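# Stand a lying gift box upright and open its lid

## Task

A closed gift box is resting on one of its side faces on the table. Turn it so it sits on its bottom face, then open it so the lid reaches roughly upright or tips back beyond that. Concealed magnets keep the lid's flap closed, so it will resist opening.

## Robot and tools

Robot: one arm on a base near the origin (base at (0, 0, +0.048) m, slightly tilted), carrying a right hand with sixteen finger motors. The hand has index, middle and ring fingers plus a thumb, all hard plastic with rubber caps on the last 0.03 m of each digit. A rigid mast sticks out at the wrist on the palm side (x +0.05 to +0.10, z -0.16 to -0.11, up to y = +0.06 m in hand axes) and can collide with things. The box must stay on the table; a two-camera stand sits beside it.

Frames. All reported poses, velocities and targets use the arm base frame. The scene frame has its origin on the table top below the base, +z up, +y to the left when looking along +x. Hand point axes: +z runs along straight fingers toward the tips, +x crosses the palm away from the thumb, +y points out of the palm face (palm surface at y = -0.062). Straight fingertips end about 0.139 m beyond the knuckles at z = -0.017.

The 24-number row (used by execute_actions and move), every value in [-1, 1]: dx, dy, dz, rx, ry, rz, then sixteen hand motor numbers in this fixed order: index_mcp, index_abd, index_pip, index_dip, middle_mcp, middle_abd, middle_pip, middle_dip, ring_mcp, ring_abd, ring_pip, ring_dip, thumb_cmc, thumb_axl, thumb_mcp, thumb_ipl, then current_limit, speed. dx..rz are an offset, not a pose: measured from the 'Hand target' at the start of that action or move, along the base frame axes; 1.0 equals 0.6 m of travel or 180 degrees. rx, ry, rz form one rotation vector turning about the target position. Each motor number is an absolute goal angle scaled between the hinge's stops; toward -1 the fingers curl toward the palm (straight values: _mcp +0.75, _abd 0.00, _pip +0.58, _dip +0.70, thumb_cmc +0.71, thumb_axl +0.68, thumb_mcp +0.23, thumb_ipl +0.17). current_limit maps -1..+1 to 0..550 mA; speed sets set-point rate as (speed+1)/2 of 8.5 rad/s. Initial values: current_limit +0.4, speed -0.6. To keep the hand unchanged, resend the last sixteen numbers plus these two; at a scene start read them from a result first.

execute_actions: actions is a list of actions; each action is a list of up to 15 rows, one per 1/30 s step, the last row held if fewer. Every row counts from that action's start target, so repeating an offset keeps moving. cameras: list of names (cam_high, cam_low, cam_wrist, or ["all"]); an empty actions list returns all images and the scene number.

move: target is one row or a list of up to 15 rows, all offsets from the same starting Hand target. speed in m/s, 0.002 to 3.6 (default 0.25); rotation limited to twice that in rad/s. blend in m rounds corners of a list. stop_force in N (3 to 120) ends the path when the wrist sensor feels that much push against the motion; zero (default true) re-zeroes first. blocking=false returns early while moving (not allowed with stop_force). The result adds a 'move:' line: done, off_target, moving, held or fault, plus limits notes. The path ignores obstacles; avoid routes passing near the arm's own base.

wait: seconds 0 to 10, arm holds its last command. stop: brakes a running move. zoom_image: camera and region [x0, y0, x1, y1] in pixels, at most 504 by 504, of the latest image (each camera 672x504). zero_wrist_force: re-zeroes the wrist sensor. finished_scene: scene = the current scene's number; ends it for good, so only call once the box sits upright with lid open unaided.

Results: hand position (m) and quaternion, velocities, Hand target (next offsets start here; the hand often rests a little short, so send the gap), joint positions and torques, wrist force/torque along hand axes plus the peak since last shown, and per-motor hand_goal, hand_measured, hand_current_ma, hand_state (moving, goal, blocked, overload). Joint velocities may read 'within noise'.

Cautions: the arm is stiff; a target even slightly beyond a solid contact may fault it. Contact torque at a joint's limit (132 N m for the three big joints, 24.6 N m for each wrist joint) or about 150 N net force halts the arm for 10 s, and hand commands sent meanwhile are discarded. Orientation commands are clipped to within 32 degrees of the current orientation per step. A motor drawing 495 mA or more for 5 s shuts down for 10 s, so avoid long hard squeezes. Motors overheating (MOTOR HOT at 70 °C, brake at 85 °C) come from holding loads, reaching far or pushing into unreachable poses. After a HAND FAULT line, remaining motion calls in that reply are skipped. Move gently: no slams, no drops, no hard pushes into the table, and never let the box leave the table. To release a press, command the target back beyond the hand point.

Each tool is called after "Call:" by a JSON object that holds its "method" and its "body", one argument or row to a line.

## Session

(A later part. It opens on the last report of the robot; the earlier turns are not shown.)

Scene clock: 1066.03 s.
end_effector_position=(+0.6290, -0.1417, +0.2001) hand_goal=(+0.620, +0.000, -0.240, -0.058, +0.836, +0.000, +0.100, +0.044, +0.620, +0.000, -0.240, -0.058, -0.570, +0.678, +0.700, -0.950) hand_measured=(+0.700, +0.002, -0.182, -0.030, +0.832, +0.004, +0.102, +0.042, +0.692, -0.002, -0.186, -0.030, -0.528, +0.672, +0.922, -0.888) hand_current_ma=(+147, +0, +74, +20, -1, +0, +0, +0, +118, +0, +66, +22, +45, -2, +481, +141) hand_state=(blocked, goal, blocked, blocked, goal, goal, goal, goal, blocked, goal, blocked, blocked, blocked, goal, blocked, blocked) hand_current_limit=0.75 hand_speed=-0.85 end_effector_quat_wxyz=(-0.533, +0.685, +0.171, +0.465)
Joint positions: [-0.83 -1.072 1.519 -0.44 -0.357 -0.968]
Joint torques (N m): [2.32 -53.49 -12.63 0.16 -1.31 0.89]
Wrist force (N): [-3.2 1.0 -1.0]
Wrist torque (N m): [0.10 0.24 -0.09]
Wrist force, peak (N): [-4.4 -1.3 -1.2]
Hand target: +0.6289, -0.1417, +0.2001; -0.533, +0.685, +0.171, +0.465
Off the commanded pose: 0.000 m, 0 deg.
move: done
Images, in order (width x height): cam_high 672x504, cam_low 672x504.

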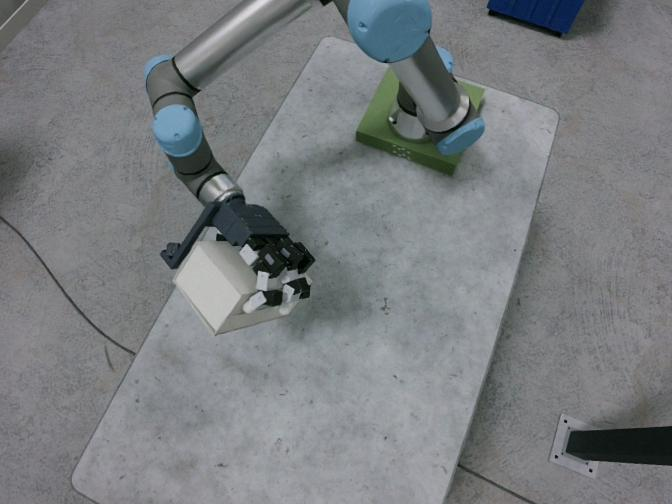

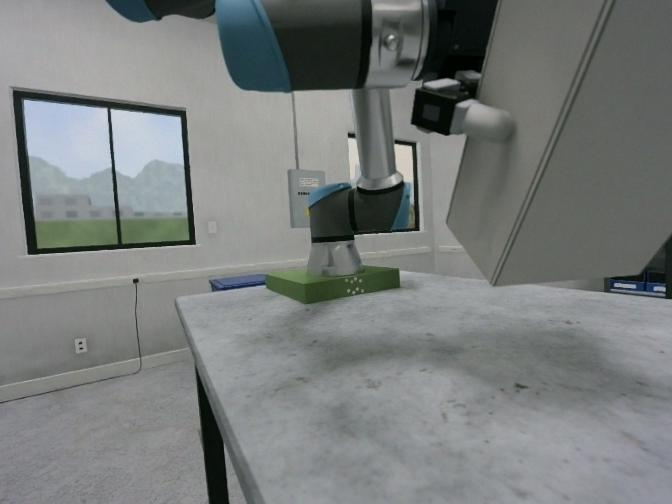

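Call:
{"method": "zoom_image", "body": {
  "camera": "cam_high",
  "region": [140, 180, 330, 350]
}}

Call:
{"method": "execute_actions", "body": {
  "actions": [],
  "cameras": ["cam_wrist"]
}}

Scaled by 2.653.

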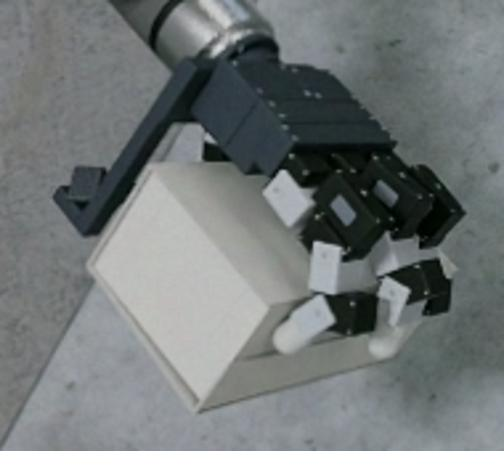

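Scene clock: 1067.37 s.
end_effector_position=(+0.6289, -0.1417, +0.2001) hand_goal=(+0.620, +0.000, -0.240, -0.058, +0.836, +0.000, +0.100, +0.044, +0.620, +0.000, -0.240, -0.058, -0.570, +0.678, +0.700, -0.950) hand_measured=(+0.700, +0.002, -0.182, -0.030, +0.832, +0.004, +0.102, +0.042, +0.692, -0.002, -0.186, -0.030, -0.528, +0.672, +0.922, -0.888) hand_current_ma=(+147, +0, +74, +20, -1, +0, +0, +0, +118, +0, +66, +22, +45, -2, +481, +141) hand_state=(blocked, goal, blocked, blocked, goal, goal, goal, goal, blocked, goal, blocked, blocked, blocked, goal, blocked, blocked) hand_current_limit=0.75 hand_speed=-0.85 end_effector_quat_wxyz=(-0.533, +0.685, +0.171, +0.465)
Joint positions: [-0.83 -1.073 1.519 -0.44 -0.357 -0.968]
Joint velocities: within noise
Joint torques (N m): [-13.78 -53.5 -13.52 1.93 -1.81 1.03]
Wrist force (N): [-3.2 1.2 -1.2]
Wrist torque (N m): [0.14 0.24 -0.10]
Wrist force, peak (N): [-3.4 1.3 -1.0]
Hand target: +0.6289, -0.1417, +0.2001; -0.533, +0.685, +0.171, +0.465
Off the commanded pose: 0.000 m, 0 deg.
Images, in order (width x height): cam_wrist 672x504.

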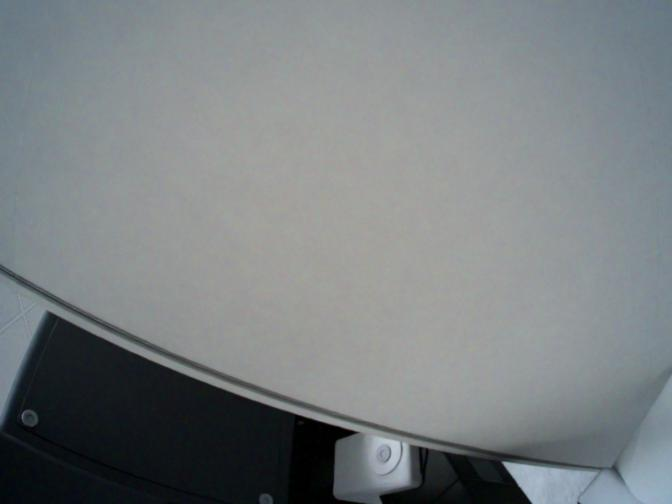

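Call:
{"method": "execute_actions", "body": {
  "actions": [],
  "cameras": ["cam_low", "cam_high"]
}}

Call:
{"method": "zoom_image", "body": {
  "camera": "cam_low",
  "region": [400, 0, 672, 320]
}}

Scene clock: 1071.57 s.
end_effector_position=(+0.6289, -0.1417, +0.2001) hand_goal=(+0.620, +0.000, -0.240, -0.058, +0.836, +0.000, +0.100, +0.044, +0.620, +0.000, -0.240, -0.058, -0.570, +0.678, +0.700, -0.950) hand_measured=(+0.700, +0.002, -0.182, -0.030, +0.832, +0.004, +0.102, +0.042, +0.692, -0.002, -0.186, -0.030, -0.528, +0.672, +0.922, -0.888) hand_current_ma=(+147, +0, +74, +20, -1, +0, +0, +0, +118, +0, +66, +22, +45, -2, +481, +141) hand_state=(blocked, goal, blocked, blocked, goal, goal, goal, goal, blocked, goal, blocked, blocked, blocked, goal, blocked, blocked) hand_current_limit=0.75 hand_speed=-0.85 end_effector_quat_wxyz=(-0.533, +0.685, +0.171, +0.465)
Joint positions: [-0.83 -1.073 1.519 -0.44 -0.357 -0.968]
Joint velocities: within noise
Joint torques (N m): [-13.64 -53.16 -12.69 1.9 -1.82 0.85]
Wrist force (N): [-2.8 1.0 -1.0]
Wrist torque (N m): [0.12 0.21 -0.09]
Wrist force, peak (N): [-3.4 1.3 -1.1]
Hand target: +0.6289, -0.1417, +0.2001; -0.533, +0.685, +0.171, +0.465
Off the commanded pose: 0.000 m, 0 deg.
Images, in order (width x height): cam_high 672x504, cam_low 672x504.

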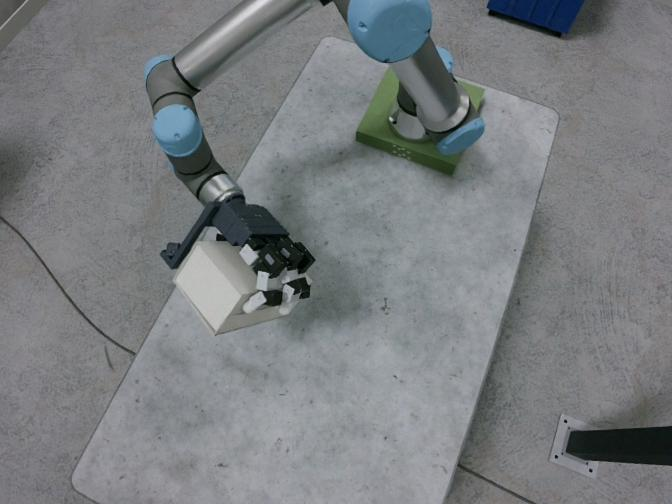

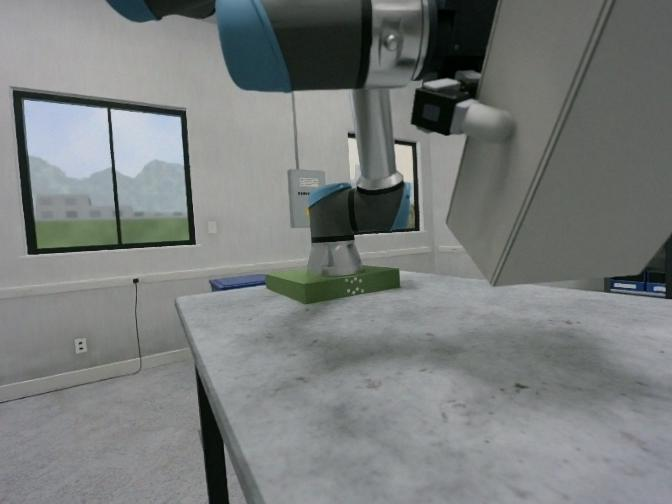

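Scaled by 1.575.

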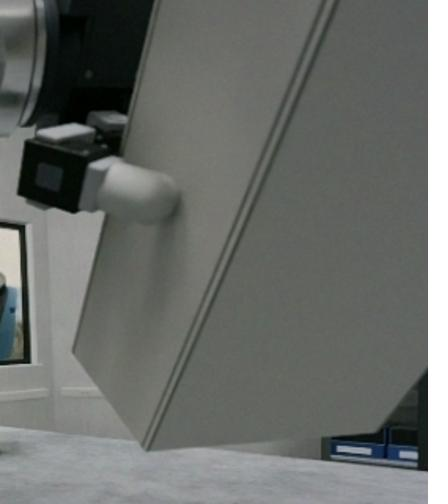

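Call:
{"method": "move", "body": {
  "target": [0,0,0.03,0.1135,0.2228,0,0.62,0,-0.241,-0.058,0.836,0,-0.153,0.043,0.62,0,-0.241,-0.058,-0.571,0.678,0.70,-0.95,0.75,-0.85],
  "speed": 0.2,
  "cameras": ["cam_high","cam_low"]
}}

Call:
{"method": "move", "body": {
  "target": [0,0,0,0,0,0,0.64,0,-0.241,-0.058,0.589,0,-0.095,0.058,0.64,0,-0.241,-0.058,-0.571,0.678,0.70,-0.95,0.75,-0.8],
  "speed": 0.05
}}

Call:
{"method": "move", "body": {
  "target": [0,0,0,0,0,0,0.64,0,-0.241,-0.058,0.545,0,-0.058,0.048,0.64,0,-0.241,-0.058,-0.571,0.678,0.70,-0.95,0.75,-0.85],
  "speed": 0.05
}}

Call:
{"method": "move", "body": {
  "target": [0,0,0,0,0,0,0.64,0,-0.241,-0.058,0.30,0,-0.12,-0.030,0.64,0,-0.241,-0.058,-0.571,0.678,0.70,-0.95,0.77,-0.85],
  "speed": 0.05
}}

Scene clock: 1078.70 s.
end_effector_position=(+0.6290, -0.1417, +0.2180) hand_goal=(+0.620, +0.000, -0.240, -0.058, +0.836, +0.000, -0.152, +0.044, +0.620, +0.000, -0.240, -0.058, -0.570, +0.678, +0.700, -0.950) hand_measured=(+0.700, +0.002, -0.182, -0.030, +0.828, +0.004, -0.150, +0.042, +0.692, -0.002, -0.186, -0.030, -0.528, +0.676, +0.922, -0.888) hand_current_ma=(+147, +0, +74, +21, -2, +0, +0, +0, +118, +0, +66, +22, +45, -1, +481, +141) hand_state=(blocked, goal, blocked, blocked, goal, goal, goal, goal, blocked, goal, blocked, blocked, blocked, goal, blocked, blocked) hand_current_limit=0.75 hand_speed=-0.85 end_effector_quat_wxyz=(+0.670, -0.699, +0.105, -0.226)
Joint positions: [-0.793 -0.96 1.232 -0.271 -0.32 -0.178]
Joint torques (N m): [-1.43 -58.45 -19.75 2.04 -1.95 0.98]
Wrist force (N): [-0.4 2.9 -0.5]
Wrist torque (N m): [0.09 0.16 0.23]
Wrist force, peak (N): [-3.8 1.5 -1.1]
Hand target: +0.6289, -0.1417, +0.2181; +0.670, -0.699, +0.105, -0.226
Off the commanded pose: 0.000 m, 0 deg.
move: done
Images, in order (width x height): cam_high 672x504, cam_low 672x504.

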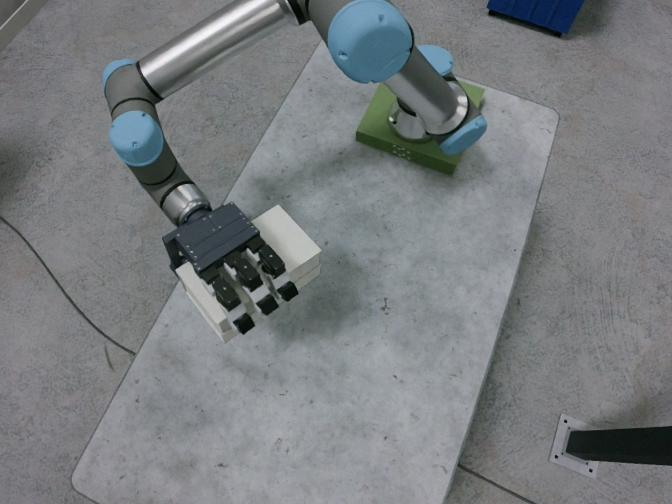

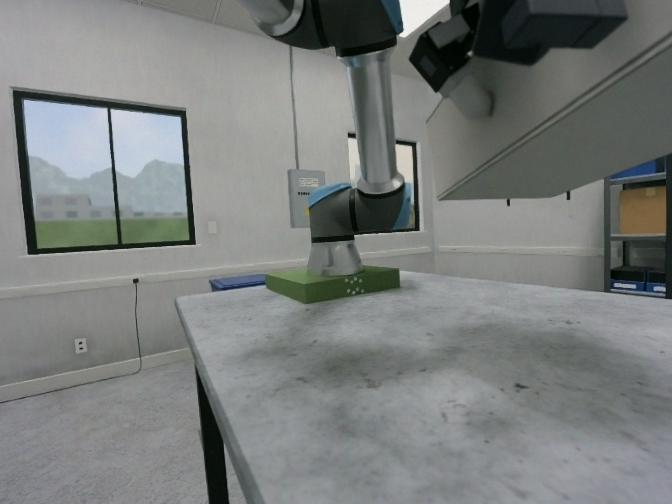

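Scene clock: 1079.33 s.
end_effector_position=(+0.6289, -0.1417, +0.2181) hand_goal=(+0.640, +0.000, -0.240, -0.058, +0.590, +0.000, -0.094, +0.058, +0.640, +0.000, -0.240, -0.058, -0.570, +0.678, +0.700, -0.950) hand_measured=(+0.700, +0.002, -0.182, -0.030, +0.590, +0.004, -0.094, +0.056, +0.692, -0.002, -0.186, -0.030, -0.528, +0.676, +0.922, -0.888) hand_current_ma=(+89, +0, +74, +22, +0, +0, +0, +0, +66, +0, +66, +22, +45, -1, +481, +141) hand_state=(blocked, goal, blocked, blocked, goal, goal, goal, goal, blocked, goal, blocked, blocked, blocked, goal, blocked, blocked) hand_current_limit=0.75 hand_speed=-0.80 end_effector_quat_wxyz=(+0.670, -0.699, +0.105, -0.226)
Joint positions: [-0.794 -0.96 1.232 -0.27 -0.32 -0.178]
Joint torques (N m): [-13.53 -58.87 -22.7 2.69 -1.92 1.32]
Wrist force (N): [-0.3 2.7 -0.4]
Wrist torque (N m): [0.10 0.16 0.23]
Wrist force, peak (N): [-0.4 3.1 -0.5]
Hand target: +0.6289, -0.1417, +0.2181; +0.670, -0.699, +0.105, -0.226
Off the commanded pose: 0.000 m, 0 deg.
move: done

Scene clock: 1079.83 s.
end_effector_position=(+0.6289, -0.1417, +0.2181) hand_goal=(+0.640, +0.000, -0.240, -0.058, +0.546, +0.000, -0.058, +0.048, +0.640, +0.000, -0.240, -0.058, -0.570, +0.678, +0.700, -0.950) hand_measured=(+0.700, +0.002, -0.182, -0.030, +0.560, +0.004, -0.054, +0.052, +0.692, -0.002, -0.186, -0.030, -0.528, +0.676, +0.922, -0.888) hand_current_ma=(+89, +0, +74, +22, +7, +0, +0, +1, +66, +0, +66, +22, +45, -1, +481, +141) hand_state=(blocked, goal, blocked, blocked, goal, goal, goal, goal, blocked, goal, blocked, blocked, blocked, goal, blocked, blocked) hand_current_limit=0.75 hand_speed=-0.85 end_effector_quat_wxyz=(+0.670, -0.699, +0.105, -0.226)
Joint positions: [-0.794 -0.96 1.232 -0.27 -0.32 -0.178]
Joint torques (N m): [-13.85 -58.81 -26.9 2.82 -1.8 1.26]
Wrist force (N): [-0.3 2.4 -0.5]
Wrist torque (N m): [0.08 0.16 0.22]
Wrist force, peak (N): [-0.3 3.0 -0.6]
Hand target: +0.6289, -0.1417, +0.2181; +0.670, -0.699, +0.105, -0.226
Off the commanded pose: 0.000 m, 0 deg.
move: done

Scene clock: 1080.33 s.
end_effector_position=(+0.6289, -0.1417, +0.2181) hand_goal=(+0.640, +0.000, -0.240, -0.058, +0.300, +0.000, -0.120, -0.030, +0.640, +0.000, -0.240, -0.058, -0.570, +0.678, +0.700, -0.950) hand_measured=(+0.694, +0.002, -0.182, -0.030, +0.546, +0.002, -0.054, +0.032, +0.688, -0.002, -0.194, -0.036, -0.526, +0.676, +0.922, -0.880) hand_current_ma=(+71, +0, +74, +22, +486, +0, +90, +85, +60, +0, +49, +14, +48, -1, +487, +171) hand_state=(blocked, goal, blocked, blocked, blocked, goal, blocked, blocked, blocked, goal, blocked, blocked, blocked, goal, blocked, blocked) hand_current_limit=0.77 hand_speed=-0.85 end_effector_quat_wxyz=(+0.670, -0.699, +0.105, -0.226)
Joint positions: [-0.794 -0.96 1.232 -0.27 -0.32 -0.178]
Joint torques (N m): [-12.58 -59.02 -27.9 2.62 -1.78 1.28]
Wrist force (N): [-0.2 2.7 -0.2]
Wrist torque (N m): [0.10 0.14 0.24]
Wrist force, peak (N): [-0.2 3.0 -0.4]
Hand target: +0.6289, -0.1417, +0.2181; +0.670, -0.699, +0.105, -0.226
Off the commanded pose: 0.000 m, 0 deg.
move: done

Call:
{"method": "move", "body": {
  "target": [0,0,0,0,0,0,0.64,0,-0.241,-0.058,0.30,0,-0.06,-0.030,0.64,0,-0.241,-0.058,-0.571,0.678,0.70,-0.95,0.77,-0.85],
  "speed": 0.05
}}

Call:
{"method": "move", "body": {
  "target": [0,0,0,0,0,0,0.64,0,-0.241,-0.058,0.30,0,0.0,-0.030,0.64,0,-0.241,-0.058,-0.571,0.678,0.70,-0.95,0.77,-0.85],
  "speed": 0.05
}}

Call:
{"method": "move", "body": {
  "target": [0,0,0,0,0,0,0.64,0,-0.241,-0.058,0.30,0,0.05,-0.030,0.64,0,-0.241,-0.058,-0.571,0.678,0.70,-0.95,0.77,-0.85],
  "speed": 0.05
}}

Call:
{"method": "move", "body": {
  "target": [0,0,0,0,0,0,0.64,0,-0.241,-0.058,0.30,0,0.09,-0.030,0.64,0,-0.241,-0.058,-0.571,0.678,0.70,-0.95,0.77,-0.85],
  "speed": 0.05
}}

Call:
{"method": "move", "body": {
  "target": [0,0,0,0,0,0,0.64,0,-0.241,-0.058,0.30,0,0.12,-0.030,0.64,0,-0.241,-0.058,-0.571,0.678,0.70,-0.95,0.77,-0.85],
  "speed": 0.05,
  "cameras": ["cam_high","cam_low"]
}}

Scene clock: 1083.27 s.
end_effector_position=(+0.6289, -0.1417, +0.2181) hand_goal=(+0.640, +0.000, -0.240, -0.058, +0.300, +0.000, -0.060, -0.030, +0.640, +0.000, -0.240, -0.058, -0.570, +0.678, +0.700, -0.950) hand_measured=(+0.692, +0.002, -0.182, -0.028, +0.530, +0.002, -0.016, +0.004, +0.686, -0.002, -0.194, -0.036, -0.526, +0.676, +0.922, -0.880) hand_current_ma=(+68, +0, +74, +23, +487, +0, +45, +31, +57, +0, +49, +14, +48, -1, +487, +172) hand_state=(blocked, goal, blocked, blocked, blocked, goal, blocked, blocked, blocked, goal, blocked, blocked, blocked, goal, blocked, blocked) hand_current_limit=0.77 hand_speed=-0.85 end_effector_quat_wxyz=(+0.670, -0.699, +0.105, -0.226)
Joint positions: [-0.794 -0.96 1.232 -0.27 -0.32 -0.178]
Joint torques (N m): [-13.11 -58.68 -28.15 2.56 -1.77 0.86]
Wrist force (N): [-0.2 2.7 -0.5]
Wrist torque (N m): [0.09 0.14 0.24]
Wrist force, peak (N): [-0.3 3.1 -0.5]
Hand target: +0.6289, -0.1417, +0.2181; +0.670, -0.699, +0.105, -0.226
Off the commanded pose: 0.000 m, 0 deg.
move: done

Scene clock: 1083.77 s.
end_effector_position=(+0.6289, -0.1417, +0.2181) hand_goal=(+0.640, +0.000, -0.240, -0.058, +0.300, +0.000, +0.000, -0.030, +0.640, +0.000, -0.240, -0.058, -0.570, +0.678, +0.700, -0.950) hand_measured=(+0.690, +0.002, -0.182, -0.024, +0.498, +0.002, +0.036, -0.010, +0.686, -0.002, -0.194, -0.036, -0.526, +0.676, +0.922, -0.880) hand_current_ma=(+64, +0, +74, +28, +486, +0, +32, +12, +56, +0, +49, +14, +48, -1, +487, +172) hand_state=(blocked, goal, blocked, blocked, blocked, goal, blocked, blocked, blocked, goal, blocked, blocked, blocked, goal, blocked, blocked) hand_current_limit=0.77 hand_speed=-0.85 end_effector_quat_wxyz=(+0.670, -0.699, +0.105, -0.226)
Joint positions: [-0.794 -0.96 1.232 -0.27 -0.32 -0.178]
Joint torques (N m): [-14.04 -58.55 -28.37 2.66 -1.76 0.84]
Wrist force (N): [-0.3 2.9 -0.6]
Wrist torque (N m): [0.13 0.16 0.23]
Wrist force, peak (N): [-0.3 2.9 -0.8]
Hand target: +0.6289, -0.1417, +0.2181; +0.670, -0.699, +0.105, -0.226
Off the commanded pose: 0.000 m, 0 deg.
move: done

Scene clock: 1084.27 s.
end_effector_position=(+0.6289, -0.1417, +0.2181) hand_goal=(+0.640, +0.000, -0.240, -0.058, +0.300, +0.000, +0.050, -0.030, +0.640, +0.000, -0.240, -0.058, -0.570, +0.678, +0.700, -0.950) hand_measured=(+0.690, +0.000, -0.182, -0.024, +0.462, +0.002, +0.086, -0.012, +0.686, -0.004, -0.194, -0.036, -0.526, +0.676, +0.922, -0.880) hand_current_ma=(+64, +0, +74, +28, +487, +0, +32, +10, +56, +0, +49, +14, +48, -1, +487, +172) hand_state=(blocked, goal, blocked, blocked, blocked, goal, blocked, goal, blocked, goal, blocked, blocked, blocked, goal, blocked, blocked) hand_current_limit=0.77 hand_speed=-0.85 end_effector_quat_wxyz=(+0.670, -0.699, +0.105, -0.226)
Joint positions: [-0.794 -0.96 1.232 -0.27 -0.32 -0.178]
Joint torques (N m): [-13.39 -59.03 -28.11 2.53 -1.83 0.73]
Wrist force (N): [-0.3 2.8 -0.4]
Wrist torque (N m): [0.12 0.16 0.23]
Wrist force, peak (N): [-0.4 3.0 -0.4]
Hand target: +0.6289, -0.1417, +0.2181; +0.670, -0.699, +0.105, -0.226
Off the commanded pose: 0.000 m, 0 deg.
move: done

Scene clock: 1084.77 s.
end_effector_position=(+0.6289, -0.1417, +0.2181) hand_goal=(+0.640, +0.000, -0.240, -0.058, +0.300, +0.000, +0.090, -0.030, +0.640, +0.000, -0.240, -0.058, -0.570, +0.678, +0.700, -0.950) hand_measured=(+0.690, +0.000, -0.182, -0.024, +0.438, +0.002, +0.120, -0.012, +0.686, -0.004, -0.194, -0.036, -0.526, +0.676, +0.922, -0.880) hand_current_ma=(+64, +0, +74, +28, +380, +0, +24, +10, +56, +0, +49, +14, +48, -1, +487, +172) hand_state=(blocked, goal, blocked, blocked, blocked, goal, blocked, goal, blocked, goal, blocked, blocked, blocked, goal, blocked, blocked) hand_current_limit=0.77 hand_speed=-0.85 end_effector_quat_wxyz=(+0.670, -0.699, +0.105, -0.226)
Joint positions: [-0.794 -0.96 1.232 -0.27 -0.32 -0.178]
Joint torques (N m): [-13.06 -58.84 -28.12 2.6 -1.86 0.67]
Wrist force (N): [-0.4 2.6 -0.3]
Wrist torque (N m): [0.08 0.17 0.23]
Wrist force, peak (N): [-0.3 3.0 -0.5]
Hand target: +0.6289, -0.1417, +0.2181; +0.670, -0.699, +0.105, -0.226
Off the commanded pose: 0.000 m, 0 deg.
move: done

Scene clock: 1085.27 s.
end_effector_position=(+0.6289, -0.1417, +0.2181) hand_goal=(+0.640, +0.000, -0.240, -0.058, +0.300, +0.000, +0.120, -0.030, +0.640, +0.000, -0.240, -0.058, -0.570, +0.678, +0.700, -0.950) hand_measured=(+0.690, +0.000, -0.182, -0.024, +0.422, +0.002, +0.148, -0.012, +0.686, -0.004, -0.194, -0.036, -0.526, +0.676, +0.922, -0.880) hand_current_ma=(+64, +0, +74, +28, +302, +0, +19, +9, +56, +0, +49, +14, +48, -1, +487, +172) hand_state=(blocked, goal, blocked, blocked, blocked, goal, blocked, goal, blocked, goal, blocked, blocked, blocked, goal, blocked, blocked) hand_current_limit=0.77 hand_speed=-0.85 end_effector_quat_wxyz=(+0.670, -0.699, +0.105, -0.226)
Joint positions: [-0.794 -0.96 1.232 -0.27 -0.32 -0.178]
Joint torques (N m): [-13.07 -58.96 -28.31 2.47 -1.89 0.61]
Wrist force (N): [-0.2 2.6 -0.6]
Wrist torque (N m): [0.12 0.16 0.23]
Wrist force, peak (N): [-0.3 3.1 -0.5]
Hand target: +0.6289, -0.1417, +0.2181; +0.670, -0.699, +0.105, -0.226
Off the commanded pose: 0.000 m, 0 deg.
move: done
Images, in order (width x height): cam_high 672x504, cam_low 672x504.

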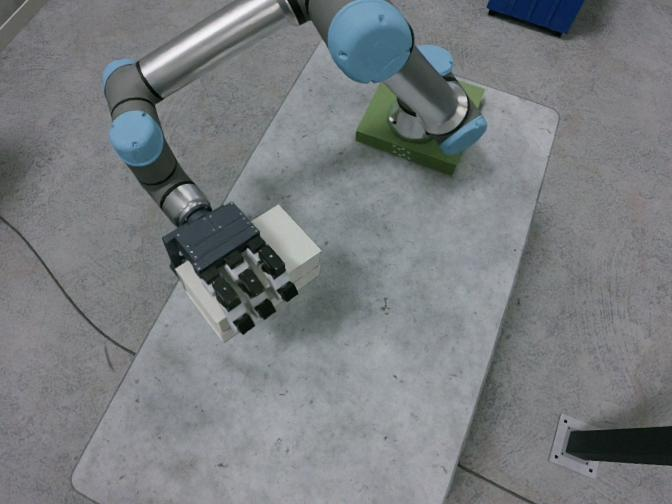

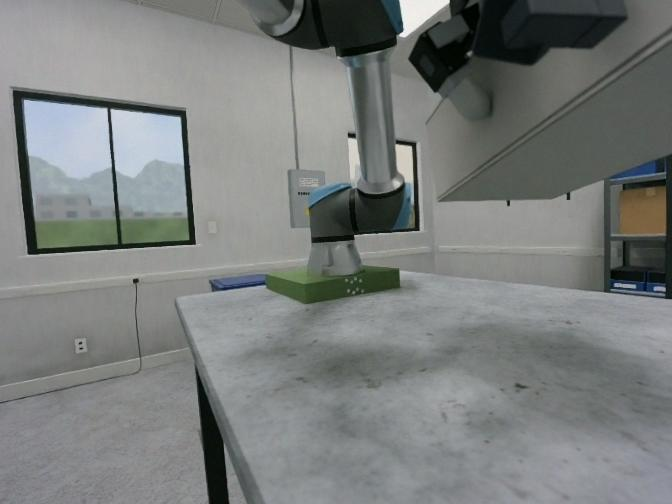

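Call:
{"method": "zoom_image", "body": {
  "camera": "cam_high",
  "region": [150, 190, 340, 350]
}}

Call:
{"method": "zoom_image", "body": {
  "camera": "cam_low",
  "region": [400, 0, 672, 220]
}}

Scaled by 2.653.

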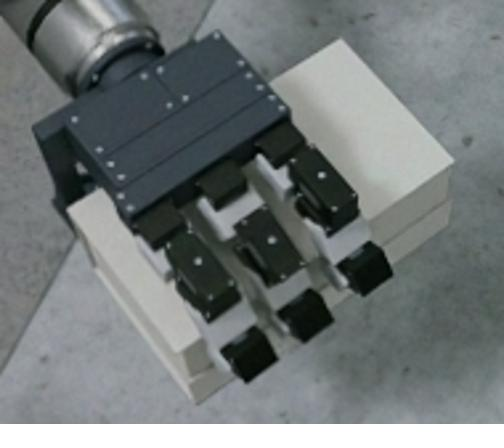

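Scaled by 1.853.

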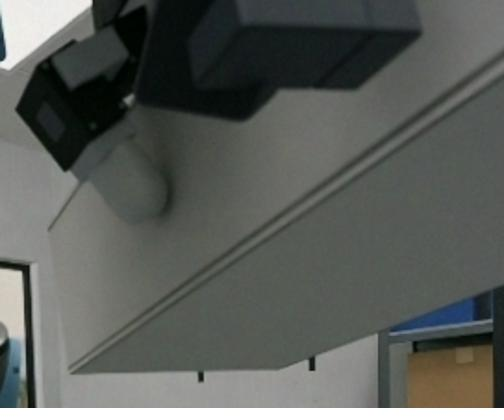

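Call:
{"method": "move", "body": {
  "target": [0,0,0,0,0,0,0.62,0,-0.241,-0.058,0.28,0,0.20,-0.030,0.62,0,-0.241,-0.058,-0.571,0.678,0.70,-0.95,0.77,-0.85],
  "speed": 0.05
}}

Call:
{"method": "move", "body": {
  "target": [0,0,0,0,0,0,0.62,0,-0.241,-0.058,0.24,0,0.27,-0.060,0.62,0,-0.241,-0.058,-0.571,0.678,0.70,-0.95,0.77,-0.85],
  "speed": 0.05,
  "cameras": ["cam_high","cam_low"]
}}

Call:
{"method": "zoom_image", "body": {
  "camera": "cam_high",
  "region": [150, 190, 340, 350]
}}

Call:
{"method": "zoom_image", "body": {
  "camera": "cam_low",
  "region": [400, 0, 672, 220]
}}

Scene clock: 1089.80 s.
end_effector_position=(+0.6289, -0.1417, +0.2181) hand_goal=(+0.620, +0.000, -0.240, -0.058, +0.280, +0.000, +0.200, -0.030, +0.620, +0.000, -0.240, -0.058, -0.570, +0.678, +0.700, -0.950) hand_measured=(+0.688, +0.000, -0.182, -0.024, +0.372, +0.002, +0.220, -0.016, +0.684, -0.004, -0.194, -0.036, -0.526, +0.676, +0.922, -0.880) hand_current_ma=(+108, +0, +74, +30, +188, +0, +12, +7, +99, +0, +49, +14, +49, -1, +487, +174) hand_state=(blocked, goal, blocked, blocked, blocked, goal, blocked, goal, blocked, goal, blocked, blocked, blocked, goal, blocked, blocked) hand_current_limit=0.77 hand_speed=-0.85 end_effector_quat_wxyz=(+0.670, -0.699, +0.105, -0.226)
Joint positions: [-0.794 -0.96 1.232 -0.27 -0.32 -0.178]
Joint torques (N m): [-12.19 -58.54 -28.67 2.35 -1.82 0.2]
Wrist force (N): [-0.2 2.9 -0.6]
Wrist torque (N m): [0.11 0.14 0.25]
Wrist force, peak (N): [-0.3 3.2 -0.5]
Hand target: +0.6289, -0.1417, +0.2181; +0.670, -0.699, +0.105, -0.226
Off the commanded pose: 0.000 m, 0 deg.
move: done

Scene clock: 1090.30 s.
end_effector_position=(+0.6289, -0.1417, +0.2181) hand_goal=(+0.620, +0.000, -0.240, -0.058, +0.240, +0.000, +0.270, -0.060, +0.620, +0.000, -0.240, -0.058, -0.570, +0.678, +0.700, -0.950) hand_measured=(+0.688, +0.000, -0.182, -0.024, +0.342, +0.002, +0.284, -0.050, +0.684, -0.004, -0.194, -0.036, -0.526, +0.676, +0.922, -0.878) hand_current_ma=(+108, +0, +74, +30, +226, +0, +7, +3, +98, +0, +49, +14, +49, -1, +487, +182) hand_state=(blocked, goal, blocked, blocked, blocked, goal, goal, goal, blocked, goal, blocked, blocked, blocked, goal, blocked, blocked) hand_current_limit=0.77 hand_speed=-0.85 end_effector_quat_wxyz=(+0.670, -0.699, +0.105, -0.226)
Joint positions: [-0.794 -0.96 1.232 -0.27 -0.32 -0.178]
Joint torques (N m): [-12.8 -57.69 -28.9 2.49 -1.76 0.04]
Wrist force (N): [-0.4 3.2 -0.4]
Wrist torque (N m): [0.18 0.17 0.24]
Wrist force, peak (N): [-0.4 3.2 -0.6]
Hand target: +0.6289, -0.1417, +0.2181; +0.670, -0.699, +0.105, -0.226
Off the commanded pose: 0.000 m, 0 deg.
move: done
Images, in order (width x height): cam_high 672x504, cam_low 672x504.

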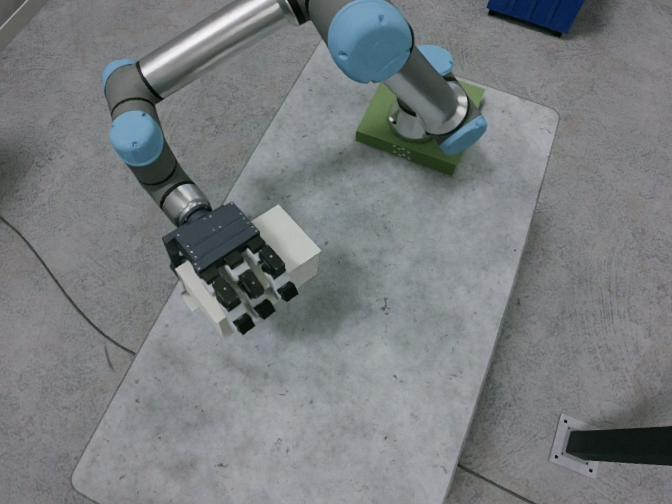

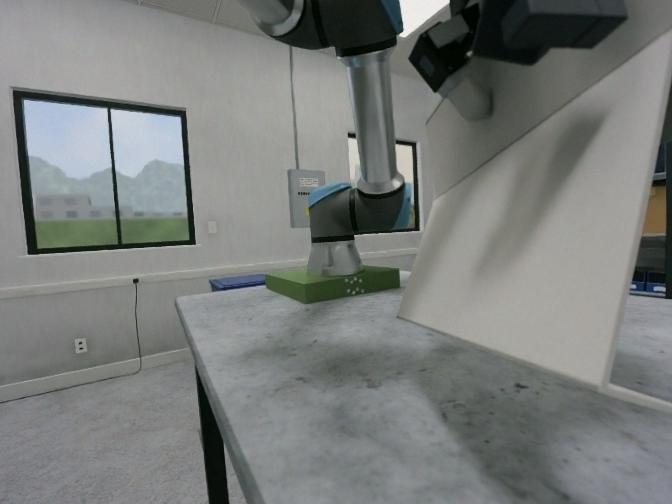

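Scaled by 2.653.

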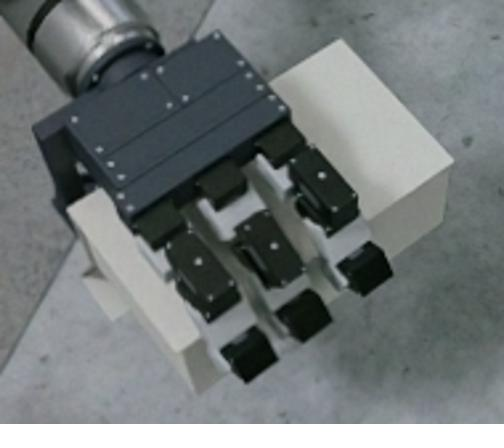

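Scaled by 1.853.

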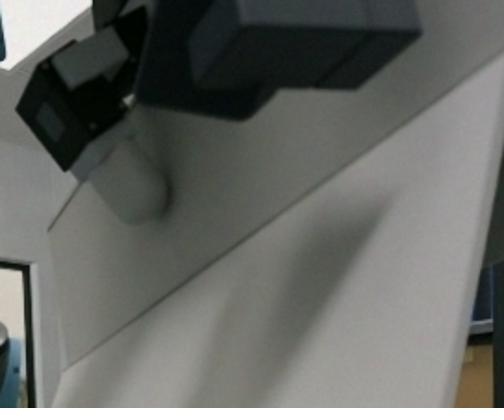

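Call:
{"method": "move", "body": {
  "target": [0,0,0.083,0.12375,-0.063,0,0.60,0,-0.241,-0.058,0.24,0,0.27,-0.060,0.60,0,-0.241,-0.058,-0.571,0.678,0.70,-0.95,0.77,-0.85],
  "speed": 0.12,
  "cameras": ["cam_high","cam_low"]
}}

Scene clock: 1097.40 s.
end_effector_position=(+0.6289, -0.1417, +0.2678) hand_goal=(+0.600, +0.000, -0.240, -0.058, +0.240, +0.000, +0.270, -0.060, +0.600, +0.000, -0.240, -0.058, -0.570, +0.678, +0.700, -0.950) hand_measured=(+0.680, +0.000, -0.182, -0.024, +0.336, +0.002, +0.288, -0.050, +0.676, -0.004, -0.194, -0.036, -0.524, +0.676, +0.922, -0.872) hand_current_ma=(+146, +0, +74, +30, +197, +0, +9, +3, +132, +0, +49, +14, +51, -1, +487, +206) hand_state=(blocked, goal, blocked, blocked, blocked, goal, goal, goal, blocked, goal, blocked, blocked, blocked, goal, blocked, blocked) hand_current_limit=0.77 hand_speed=-0.85 end_effector_quat_wxyz=(+0.799, -0.531, +0.080, -0.269)
Joint positions: [-0.817 -0.678 0.991 0.634 -0.548 -1.045]
Joint torques (N m): [14.18 -64.38 -11.34 3.4 -0.81 -1.14]
Wrist force (N): [-0.2 2.2 -1.9]
Wrist torque (N m): [0.17 0.21 0.12]
Wrist force, peak (N): [-0.5 3.2 -0.6]
Hand target: +0.6289, -0.1417, +0.2679; +0.799, -0.531, +0.080, -0.269
Off the commanded pose: 0.000 m, 0 deg.
move: done
Images, in order (width x height): cam_high 672x504, cam_low 672x504.

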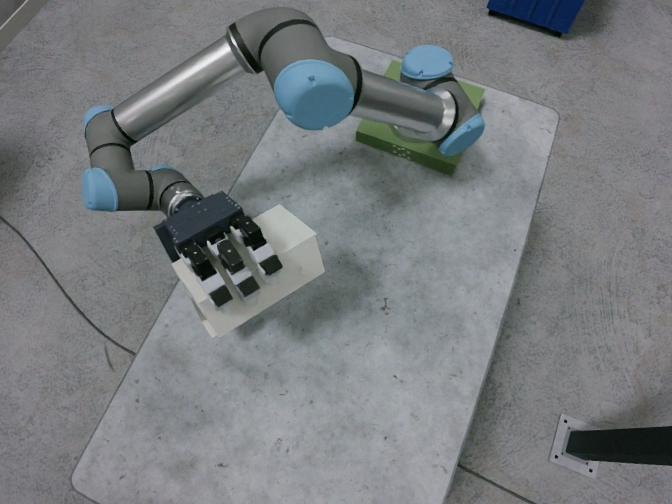

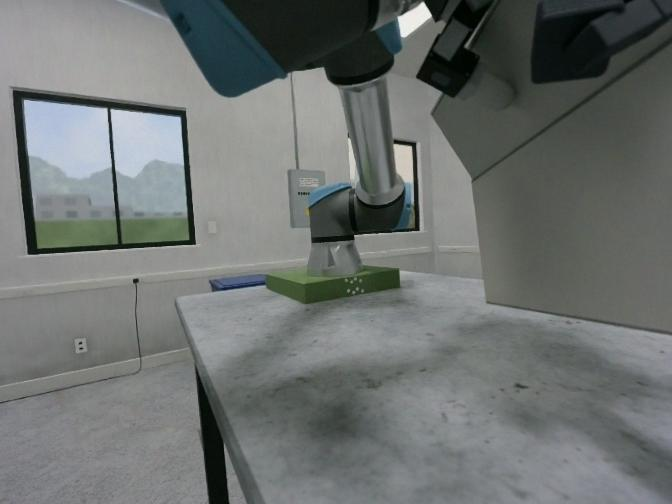

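Call:
{"method": "move", "body": {
  "target": [0,0,0,0,0,0,0.60,0,-0.241,-0.058,0.836,0,0.0,0.043,0.60,0,-0.241,-0.058,-0.571,0.678,0.70,-0.95,0.77,-0.85],
  "speed": 0.12
}}

Call:
{"method": "move", "body": {
  "target": [0,0,0,-0.3016,-0.3372,-0.0966,0.60,0,-0.241,-0.058,0.836,0,0.0,0.043,0.60,0,-0.241,-0.058,-0.571,0.678,0.70,-0.95,0.77,-0.85],
  "speed": 0.15,
  "cameras": ["cam_high","cam_low"]
}}

Scene clock: 1102.30 s.
end_effector_position=(+0.6289, -0.1417, +0.2679) hand_goal=(+0.600, +0.000, -0.240, -0.058, +0.836, +0.000, +0.000, +0.044, +0.600, +0.000, -0.240, -0.058, -0.570, +0.678, +0.700, -0.950) hand_measured=(+0.678, +0.000, -0.182, -0.024, +0.814, +0.000, +0.000, +0.046, +0.674, -0.004, -0.194, -0.036, -0.524, +0.676, +0.922, -0.870) hand_current_ma=(+141, +0, +74, +30, -15, +0, +0, +0, +125, +0, +49, +14, +51, -1, +487, +220) hand_state=(blocked, goal, blocked, blocked, blocked, goal, goal, goal, blocked, goal, blocked, blocked, blocked, goal, blocked, blocked) hand_current_limit=0.77 hand_speed=-0.85 end_effector_quat_wxyz=(+0.799, -0.531, +0.080, -0.269)
Joint positions: [-0.817 -0.678 0.991 0.634 -0.548 -1.045]
Joint torques (N m): [15.19 -66.42 -11.46 4.09 -3.34 -0.36]
Wrist force (N): [-0.5 2.0 -1.7]
Wrist torque (N m): [0.14 0.25 0.09]
Wrist force, peak (N): [-0.4 2.3 -1.9]
Hand target: +0.6289, -0.1417, +0.2679; +0.799, -0.531, +0.080, -0.269
Off the commanded pose: 0.000 m, 0 deg.
move: done

Scene clock: 1107.60 s.
end_effector_position=(+0.6289, -0.1417, +0.2680) hand_goal=(+0.600, +0.000, -0.240, -0.058, +0.836, +0.000, +0.000, +0.044, +0.600, +0.000, -0.240, -0.058, -0.570, +0.678, +0.700, -0.950) hand_measured=(+0.678, +0.000, -0.178, -0.024, +0.834, +0.000, +0.000, +0.046, +0.674, -0.004, -0.194, -0.036, -0.514, +0.676, +0.922, -0.870) hand_current_ma=(+141, +0, +83, +30, +0, +0, +0, +0, +125, +0, +49, +14, +71, -1, +487, +220) hand_state=(blocked, goal, blocked, blocked, goal, goal, goal, goal, blocked, goal, blocked, blocked, blocked, goal, blocked, blocked) hand_current_limit=0.77 hand_speed=-0.85 end_effector_quat_wxyz=(-0.369, +0.602, +0.370, +0.604)
Joint positions: [-0.848 -1.157 1.583 -0.421 -0.377 -1.577]
Joint torques (N m): [-11.22 -28.76 -28.29 0.79 -2.41 -0.83]
Wrist force (N): [-4.0 -1.2 -1.3]
Wrist torque (N m): [0.11 0.31 -0.32]
Wrist force, peak (N): [-4.2 -1.0 -1.4]
Hand target: +0.6289, -0.1417, +0.2679; -0.369, +0.602, +0.370, +0.604
Off the commanded pose: 0.000 m, 0 deg.
move: done
Images, in order (width x height): cam_high 672x504, cam_low 672x504.

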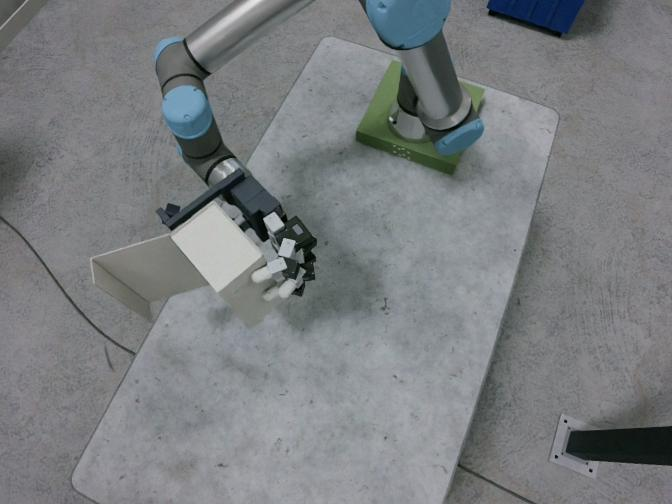

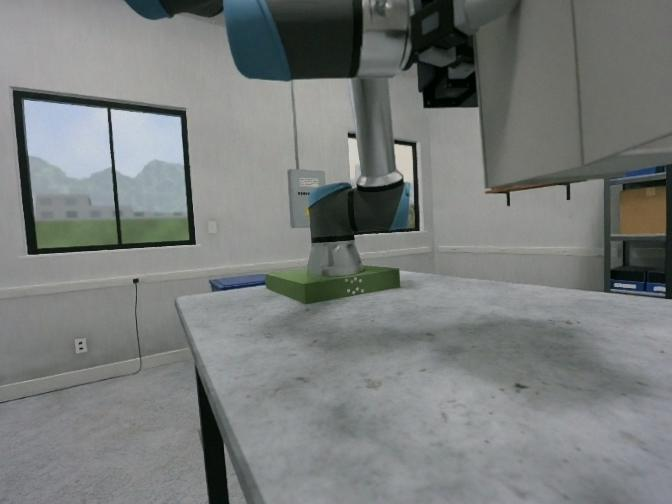

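Call:
{"method": "zoom_image", "body": {
  "camera": "cam_high",
  "region": [70, 170, 340, 350]
}}

Scaled by 1.867.

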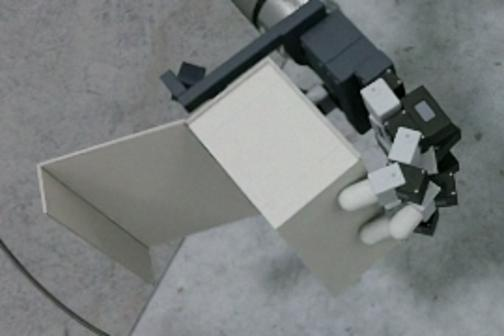

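Call:
{"method": "move", "body": {
  "target": [
    [0,0,0,0.1056,0.118,0.0338,0.60,0,-0.241,-0.058,0.836,0,0.0,0.043,0.60,0,-0.241,-0.058,-0.571,0.678,0.70,-0.95,0.77,-0.85],
    [0.1667,0.2333,0,0.1056,0.118,0.0338,0.60,0,-0.241,-0.058,0.836,0,0.0,0.043,0.60,0,-0.241,-0.058,-0.571,0.678,0.70,-0.95,0.77,-0.85],
    [0.1667,0.2333,0,0,0,0,0.60,0,-0.241,-0.058,0.836,0,0.0,0.043,0.60,0,-0.241,-0.058,-0.571,0.678,0.70,-0.95,0.77,-0.85]
  ],
  "speed": [0.15,0.07,0.12],
  "blend": [0.01,0.01,0],
  "cameras": ["cam_high"]
}}

Call:
{"method": "zoom_image", "body": {
  "camera": "cam_high",
  "region": [70, 170, 400, 390]
}}

Scene clock: 1132.47 s.
end_effector_position=(+0.7289, -0.0016, +0.2680) hand_goal=(+0.600, +0.000, -0.240, -0.058, +0.836, +0.000, +0.000, +0.044, +0.600, +0.000, -0.240, -0.058, -0.570, +0.678, +0.700, -0.950) hand_measured=(+0.678, +0.000, -0.178, -0.024, +0.834, +0.000, +0.000, +0.046, +0.672, -0.004, -0.194, -0.036, -0.514, +0.676, +0.922, -0.870) hand_current_ma=(+141, +0, +83, +30, +0, +0, +0, +0, +123, +0, +49, +14, +72, -1, +487, +220) hand_state=(blocked, goal, blocked, blocked, goal, goal, goal, goal, blocked, goal, blocked, blocked, blocked, goal, blocked, blocked) hand_current_limit=0.77 hand_speed=-0.85 end_effector_quat_wxyz=(-0.370, +0.600, +0.369, +0.606) end_effector_velocity=(+0.000, -0.001, -0.001) end_effector_angular_velocity=(+0.001, +0.003, -0.001)
Joint positions: [-0.531 -1.062 1.444 -0.252 -0.059 -1.703]
Joint velocities: [-0.001 0.001 0.001 -0.003 0 0.005]
Joint torques (N m): [-13.24 -33.89 -29.83 -1.35 -1.32 0.96]
Wrist force (N): [-3.7 -1.5 -1.4]
Wrist torque (N m): [0.10 0.29 -0.27]
Wrist force, peak (N): [-4.1 -1.1 -1.4]
Hand target: +0.7290, -0.0017, +0.2679; -0.369, +0.602, +0.370, +0.604
Off the commanded pose: 0.000 m, 0 deg.
move: done
Images, in order (width x height): cam_high 672x504.

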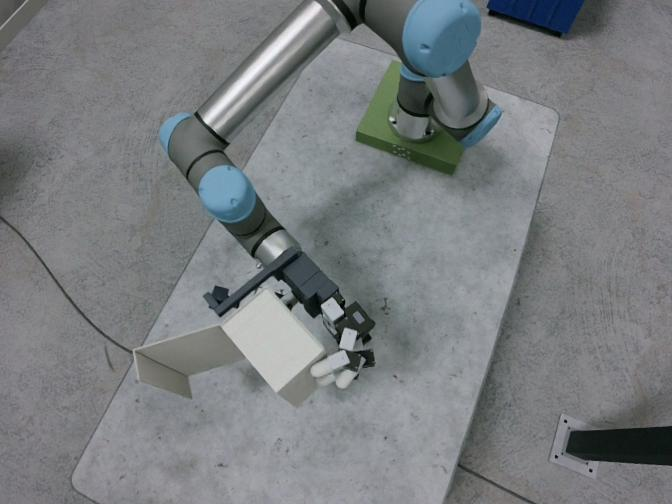

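Scaled by 1.527.

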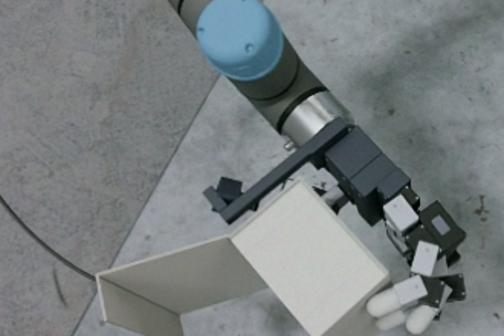

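Call:
{"method": "move", "body": {
  "target": [0,0,-0.28,0,0,0,0.60,0,-0.241,-0.058,0.836,0,0.0,0.043,0.60,0,-0.241,-0.058,-0.571,0.678,0.70,-0.95,0.77,-0.85],
  "speed": 0.1
}}

Call:
{"method": "move", "body": {
  "target": [0,0,-0.05,0,0,0,0.60,0,-0.241,-0.058,0.836,0,0.0,0.043,0.60,0,-0.241,-0.058,-0.571,0.678,0.70,-0.95,0.77,-0.85],
  "speed": 0.012,
  "stop_force": 3,
  "cameras": ["cam_high","cam_low"]
}}

Scene clock: 1137.07 s.
end_effector_position=(+0.7289, -0.0018, +0.1000) hand_goal=(+0.600, +0.000, -0.240, -0.058, +0.836, +0.000, +0.000, +0.044, +0.600, +0.000, -0.240, -0.058, -0.570, +0.678, +0.700, -0.950) hand_measured=(+0.678, +0.000, -0.178, -0.024, +0.834, +0.000, +0.000, +0.046, +0.672, -0.004, -0.194, -0.036, -0.512, +0.676, +0.922, -0.870) hand_current_ma=(+141, +0, +83, +30, +0, +0, +0, +0, +122, +0, +49, +14, +75, -1, +487, +220) hand_state=(blocked, goal, blocked, blocked, goal, goal, goal, goal, blocked, goal, blocked, blocked, blocked, goal, blocked, blocked) hand_current_limit=0.77 hand_speed=-0.85 end_effector_quat_wxyz=(-0.369, +0.602, +0.370, +0.604)
Joint positions: [-0.531 -0.869 1.613 -0.697 -0.06 -1.621]
Joint torques (N m): [5.69 -39.81 -27.68 1.73 -2.52 -1.86]
Wrist force (N): [-3.7 -1.0 -1.3]
Wrist torque (N m): [0.16 0.30 -0.24]
Wrist force, peak (N): [-5.2 -1.0 -1.1]
Hand target: +0.7290, -0.0017, +0.0999; -0.369, +0.602, +0.370, +0.604
Off the commanded pose: 0.000 m, 0 deg.
move: done

Scene clock: 1139.80 s.
end_effector_position=(+0.7290, -0.0017, +0.0818) hand_goal=(+0.600, +0.000, -0.240, -0.058, +0.836, +0.000, +0.000, +0.044, +0.600, +0.000, -0.240, -0.058, -0.570, +0.678, +0.700, -0.950) hand_measured=(+0.678, +0.002, -0.176, -0.022, +0.834, +0.002, +0.000, +0.046, +0.686, -0.004, -0.194, -0.036, -0.534, +0.676, +0.922, -0.870) hand_current_ma=(+141, +0, +86, +33, +0, +0, +0, +0, +162, +0, +50, +14, +32, -1, +487, +220) hand_state=(blocked, goal, blocked, blocked, goal, goal, goal, goal, blocked, goal, blocked, blocked, blocked, goal, blocked, blocked) hand_current_limit=0.77 hand_speed=-0.85 end_effector_quat_wxyz=(-0.369, +0.602, +0.370, +0.604)
Joint positions: [-0.531 -0.841 1.622 -0.744 -0.06 -1.611]
Joint torques (N m): [13.09 -56.65 -25.1 2.27 -1.84 -1.55]
Wrist force (N): [-2.7 -0.5 -1.4]
Wrist torque (N m): [0.14 0.08 -0.56]
Wrist force, peak (N): [-4.2 -1.1 -1.3]
Hand target: +0.7290, -0.0017, +0.0818; -0.369, +0.602, +0.370, +0.604 (not the last commanded pose)
Off the commanded pose: 0.012 m, 0 deg.
move: contact
Images, in order (width x height): cam_high 672x504, cam_low 672x504.

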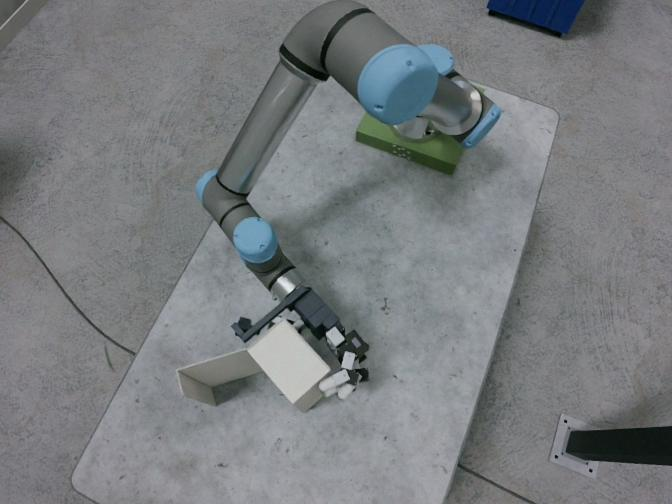

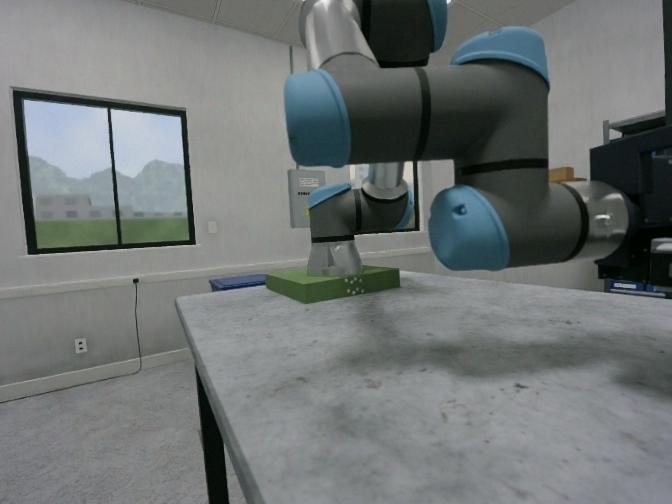

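Call:
{"method": "move", "body": {
  "target": [0,0,-0.006,0,0,0,0.60,0,-0.241,-0.058,0.836,0,0.0,0.043,0.60,0,-0.241,-0.058,-0.571,0.678,0.70,-0.95,0.77,-0.85],
  "speed": 0.006,
  "stop_force": 4
}}

Call:
{"method": "move", "body": {
  "target": [0,0,0,0,0,0,0.76,0,-0.2,0.0,0.836,0,0.0,0.043,0.76,0,-0.2,0.0,-0.571,0.678,0.96,-0.86,0.6,-0.9],
  "speed": 0.05,
  "cameras": ["cam_high"]
}}

Call:
{"method": "zoom_image", "body": {
  "camera": "cam_high",
  "region": [160, 260, 400, 420]
}}

Scene clock: 1142.83 s.
end_effector_position=(+0.7290, -0.0017, +0.0800) hand_goal=(+0.600, +0.000, -0.240, -0.058, +0.836, +0.000, +0.000, +0.044, +0.600, +0.000, -0.240, -0.058, -0.570, +0.678, +0.700, -0.950) hand_measured=(+0.678, +0.002, -0.176, -0.022, +0.834, +0.002, +0.000, +0.046, +0.686, -0.004, -0.184, -0.034, -0.546, +0.676, +0.922, -0.870) hand_current_ma=(+141, +0, +86, +33, +0, +0, +0, +0, +162, +0, +68, +16, +16, -1, +487, +220) hand_state=(blocked, goal, blocked, blocked, goal, goal, goal, goal, blocked, goal, blocked, blocked, blocked, goal, blocked, blocked) hand_current_limit=0.77 hand_speed=-0.85 end_effector_quat_wxyz=(-0.369, +0.602, +0.370, +0.604)
Joint positions: [-0.531 -0.838 1.622 -0.746 -0.06 -1.611]
Joint torques (N m): [10.88 -56.09 -20.55 1.96 -1.78 1.23]
Wrist force (N): [-0.3 -1.8 -0.9]
Wrist torque (N m): [0.10 -0.07 -0.38]
Wrist force, peak (N): [-2.8 -0.3 -1.6]
Hand target: +0.7290, -0.0018, +0.0800; -0.369, +0.602, +0.370, +0.604 (not the last commanded pose)
Off the commanded pose: 0.002 m, 0 deg.
move: contact

Scene clock: 1143.70 s.
end_effector_position=(+0.7290, -0.0018, +0.0800) hand_goal=(+0.760, +0.000, -0.200, +0.000, +0.836, +0.000, +0.000, +0.044, +0.760, +0.000, -0.200, +0.000, -0.570, +0.678, +0.960, -0.860) hand_measured=(+0.758, +0.004, -0.196, +0.002, +0.834, +0.002, +0.000, +0.046, +0.758, +0.002, -0.196, +0.002, -0.554, +0.676, +0.958, -0.860) hand_current_ma=(+0, +0, +0, +0, +0, +0, +0, +0, +0, +0, +1, +0, +8, -1, +0, +0) hand_state=(goal, goal, goal, goal, goal, goal, goal, goal, goal, goal, goal, goal, goal, goal, goal, goal) hand_current_limit=0.60 hand_speed=-0.90 end_effector_quat_wxyz=(-0.369, +0.602, +0.370, +0.604)
Joint positions: [-0.531 -0.838 1.622 -0.746 -0.06 -1.611]
Joint torques (N m): [11.64 -56.06 -22.96 1.63 -1.98 0.25]
Wrist force (N): [-1.6 -1.0 -1.0]
Wrist torque (N m): [0.12 0.17 -0.34]
Wrist force, peak (N): [-3.1 -0.8 -1.5]
Hand target: +0.7290, -0.0018, +0.0800; -0.369, +0.602, +0.370, +0.604
Off the commanded pose: 0.000 m, 0 deg.
move: done
Images, in order (width x height): cam_high 672x504.

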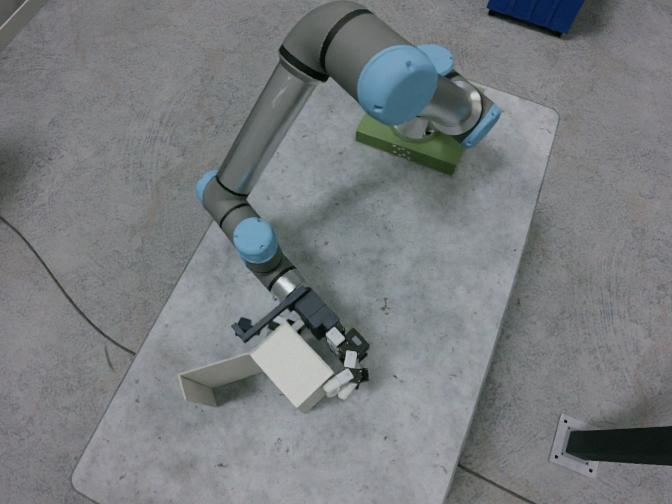

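Scaled by 2.100.

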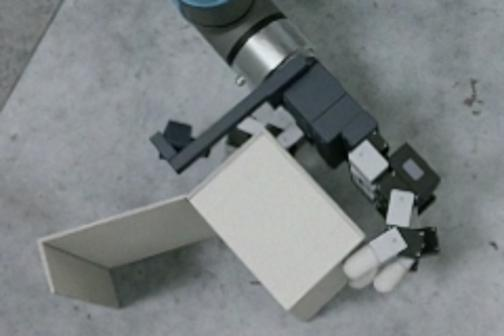

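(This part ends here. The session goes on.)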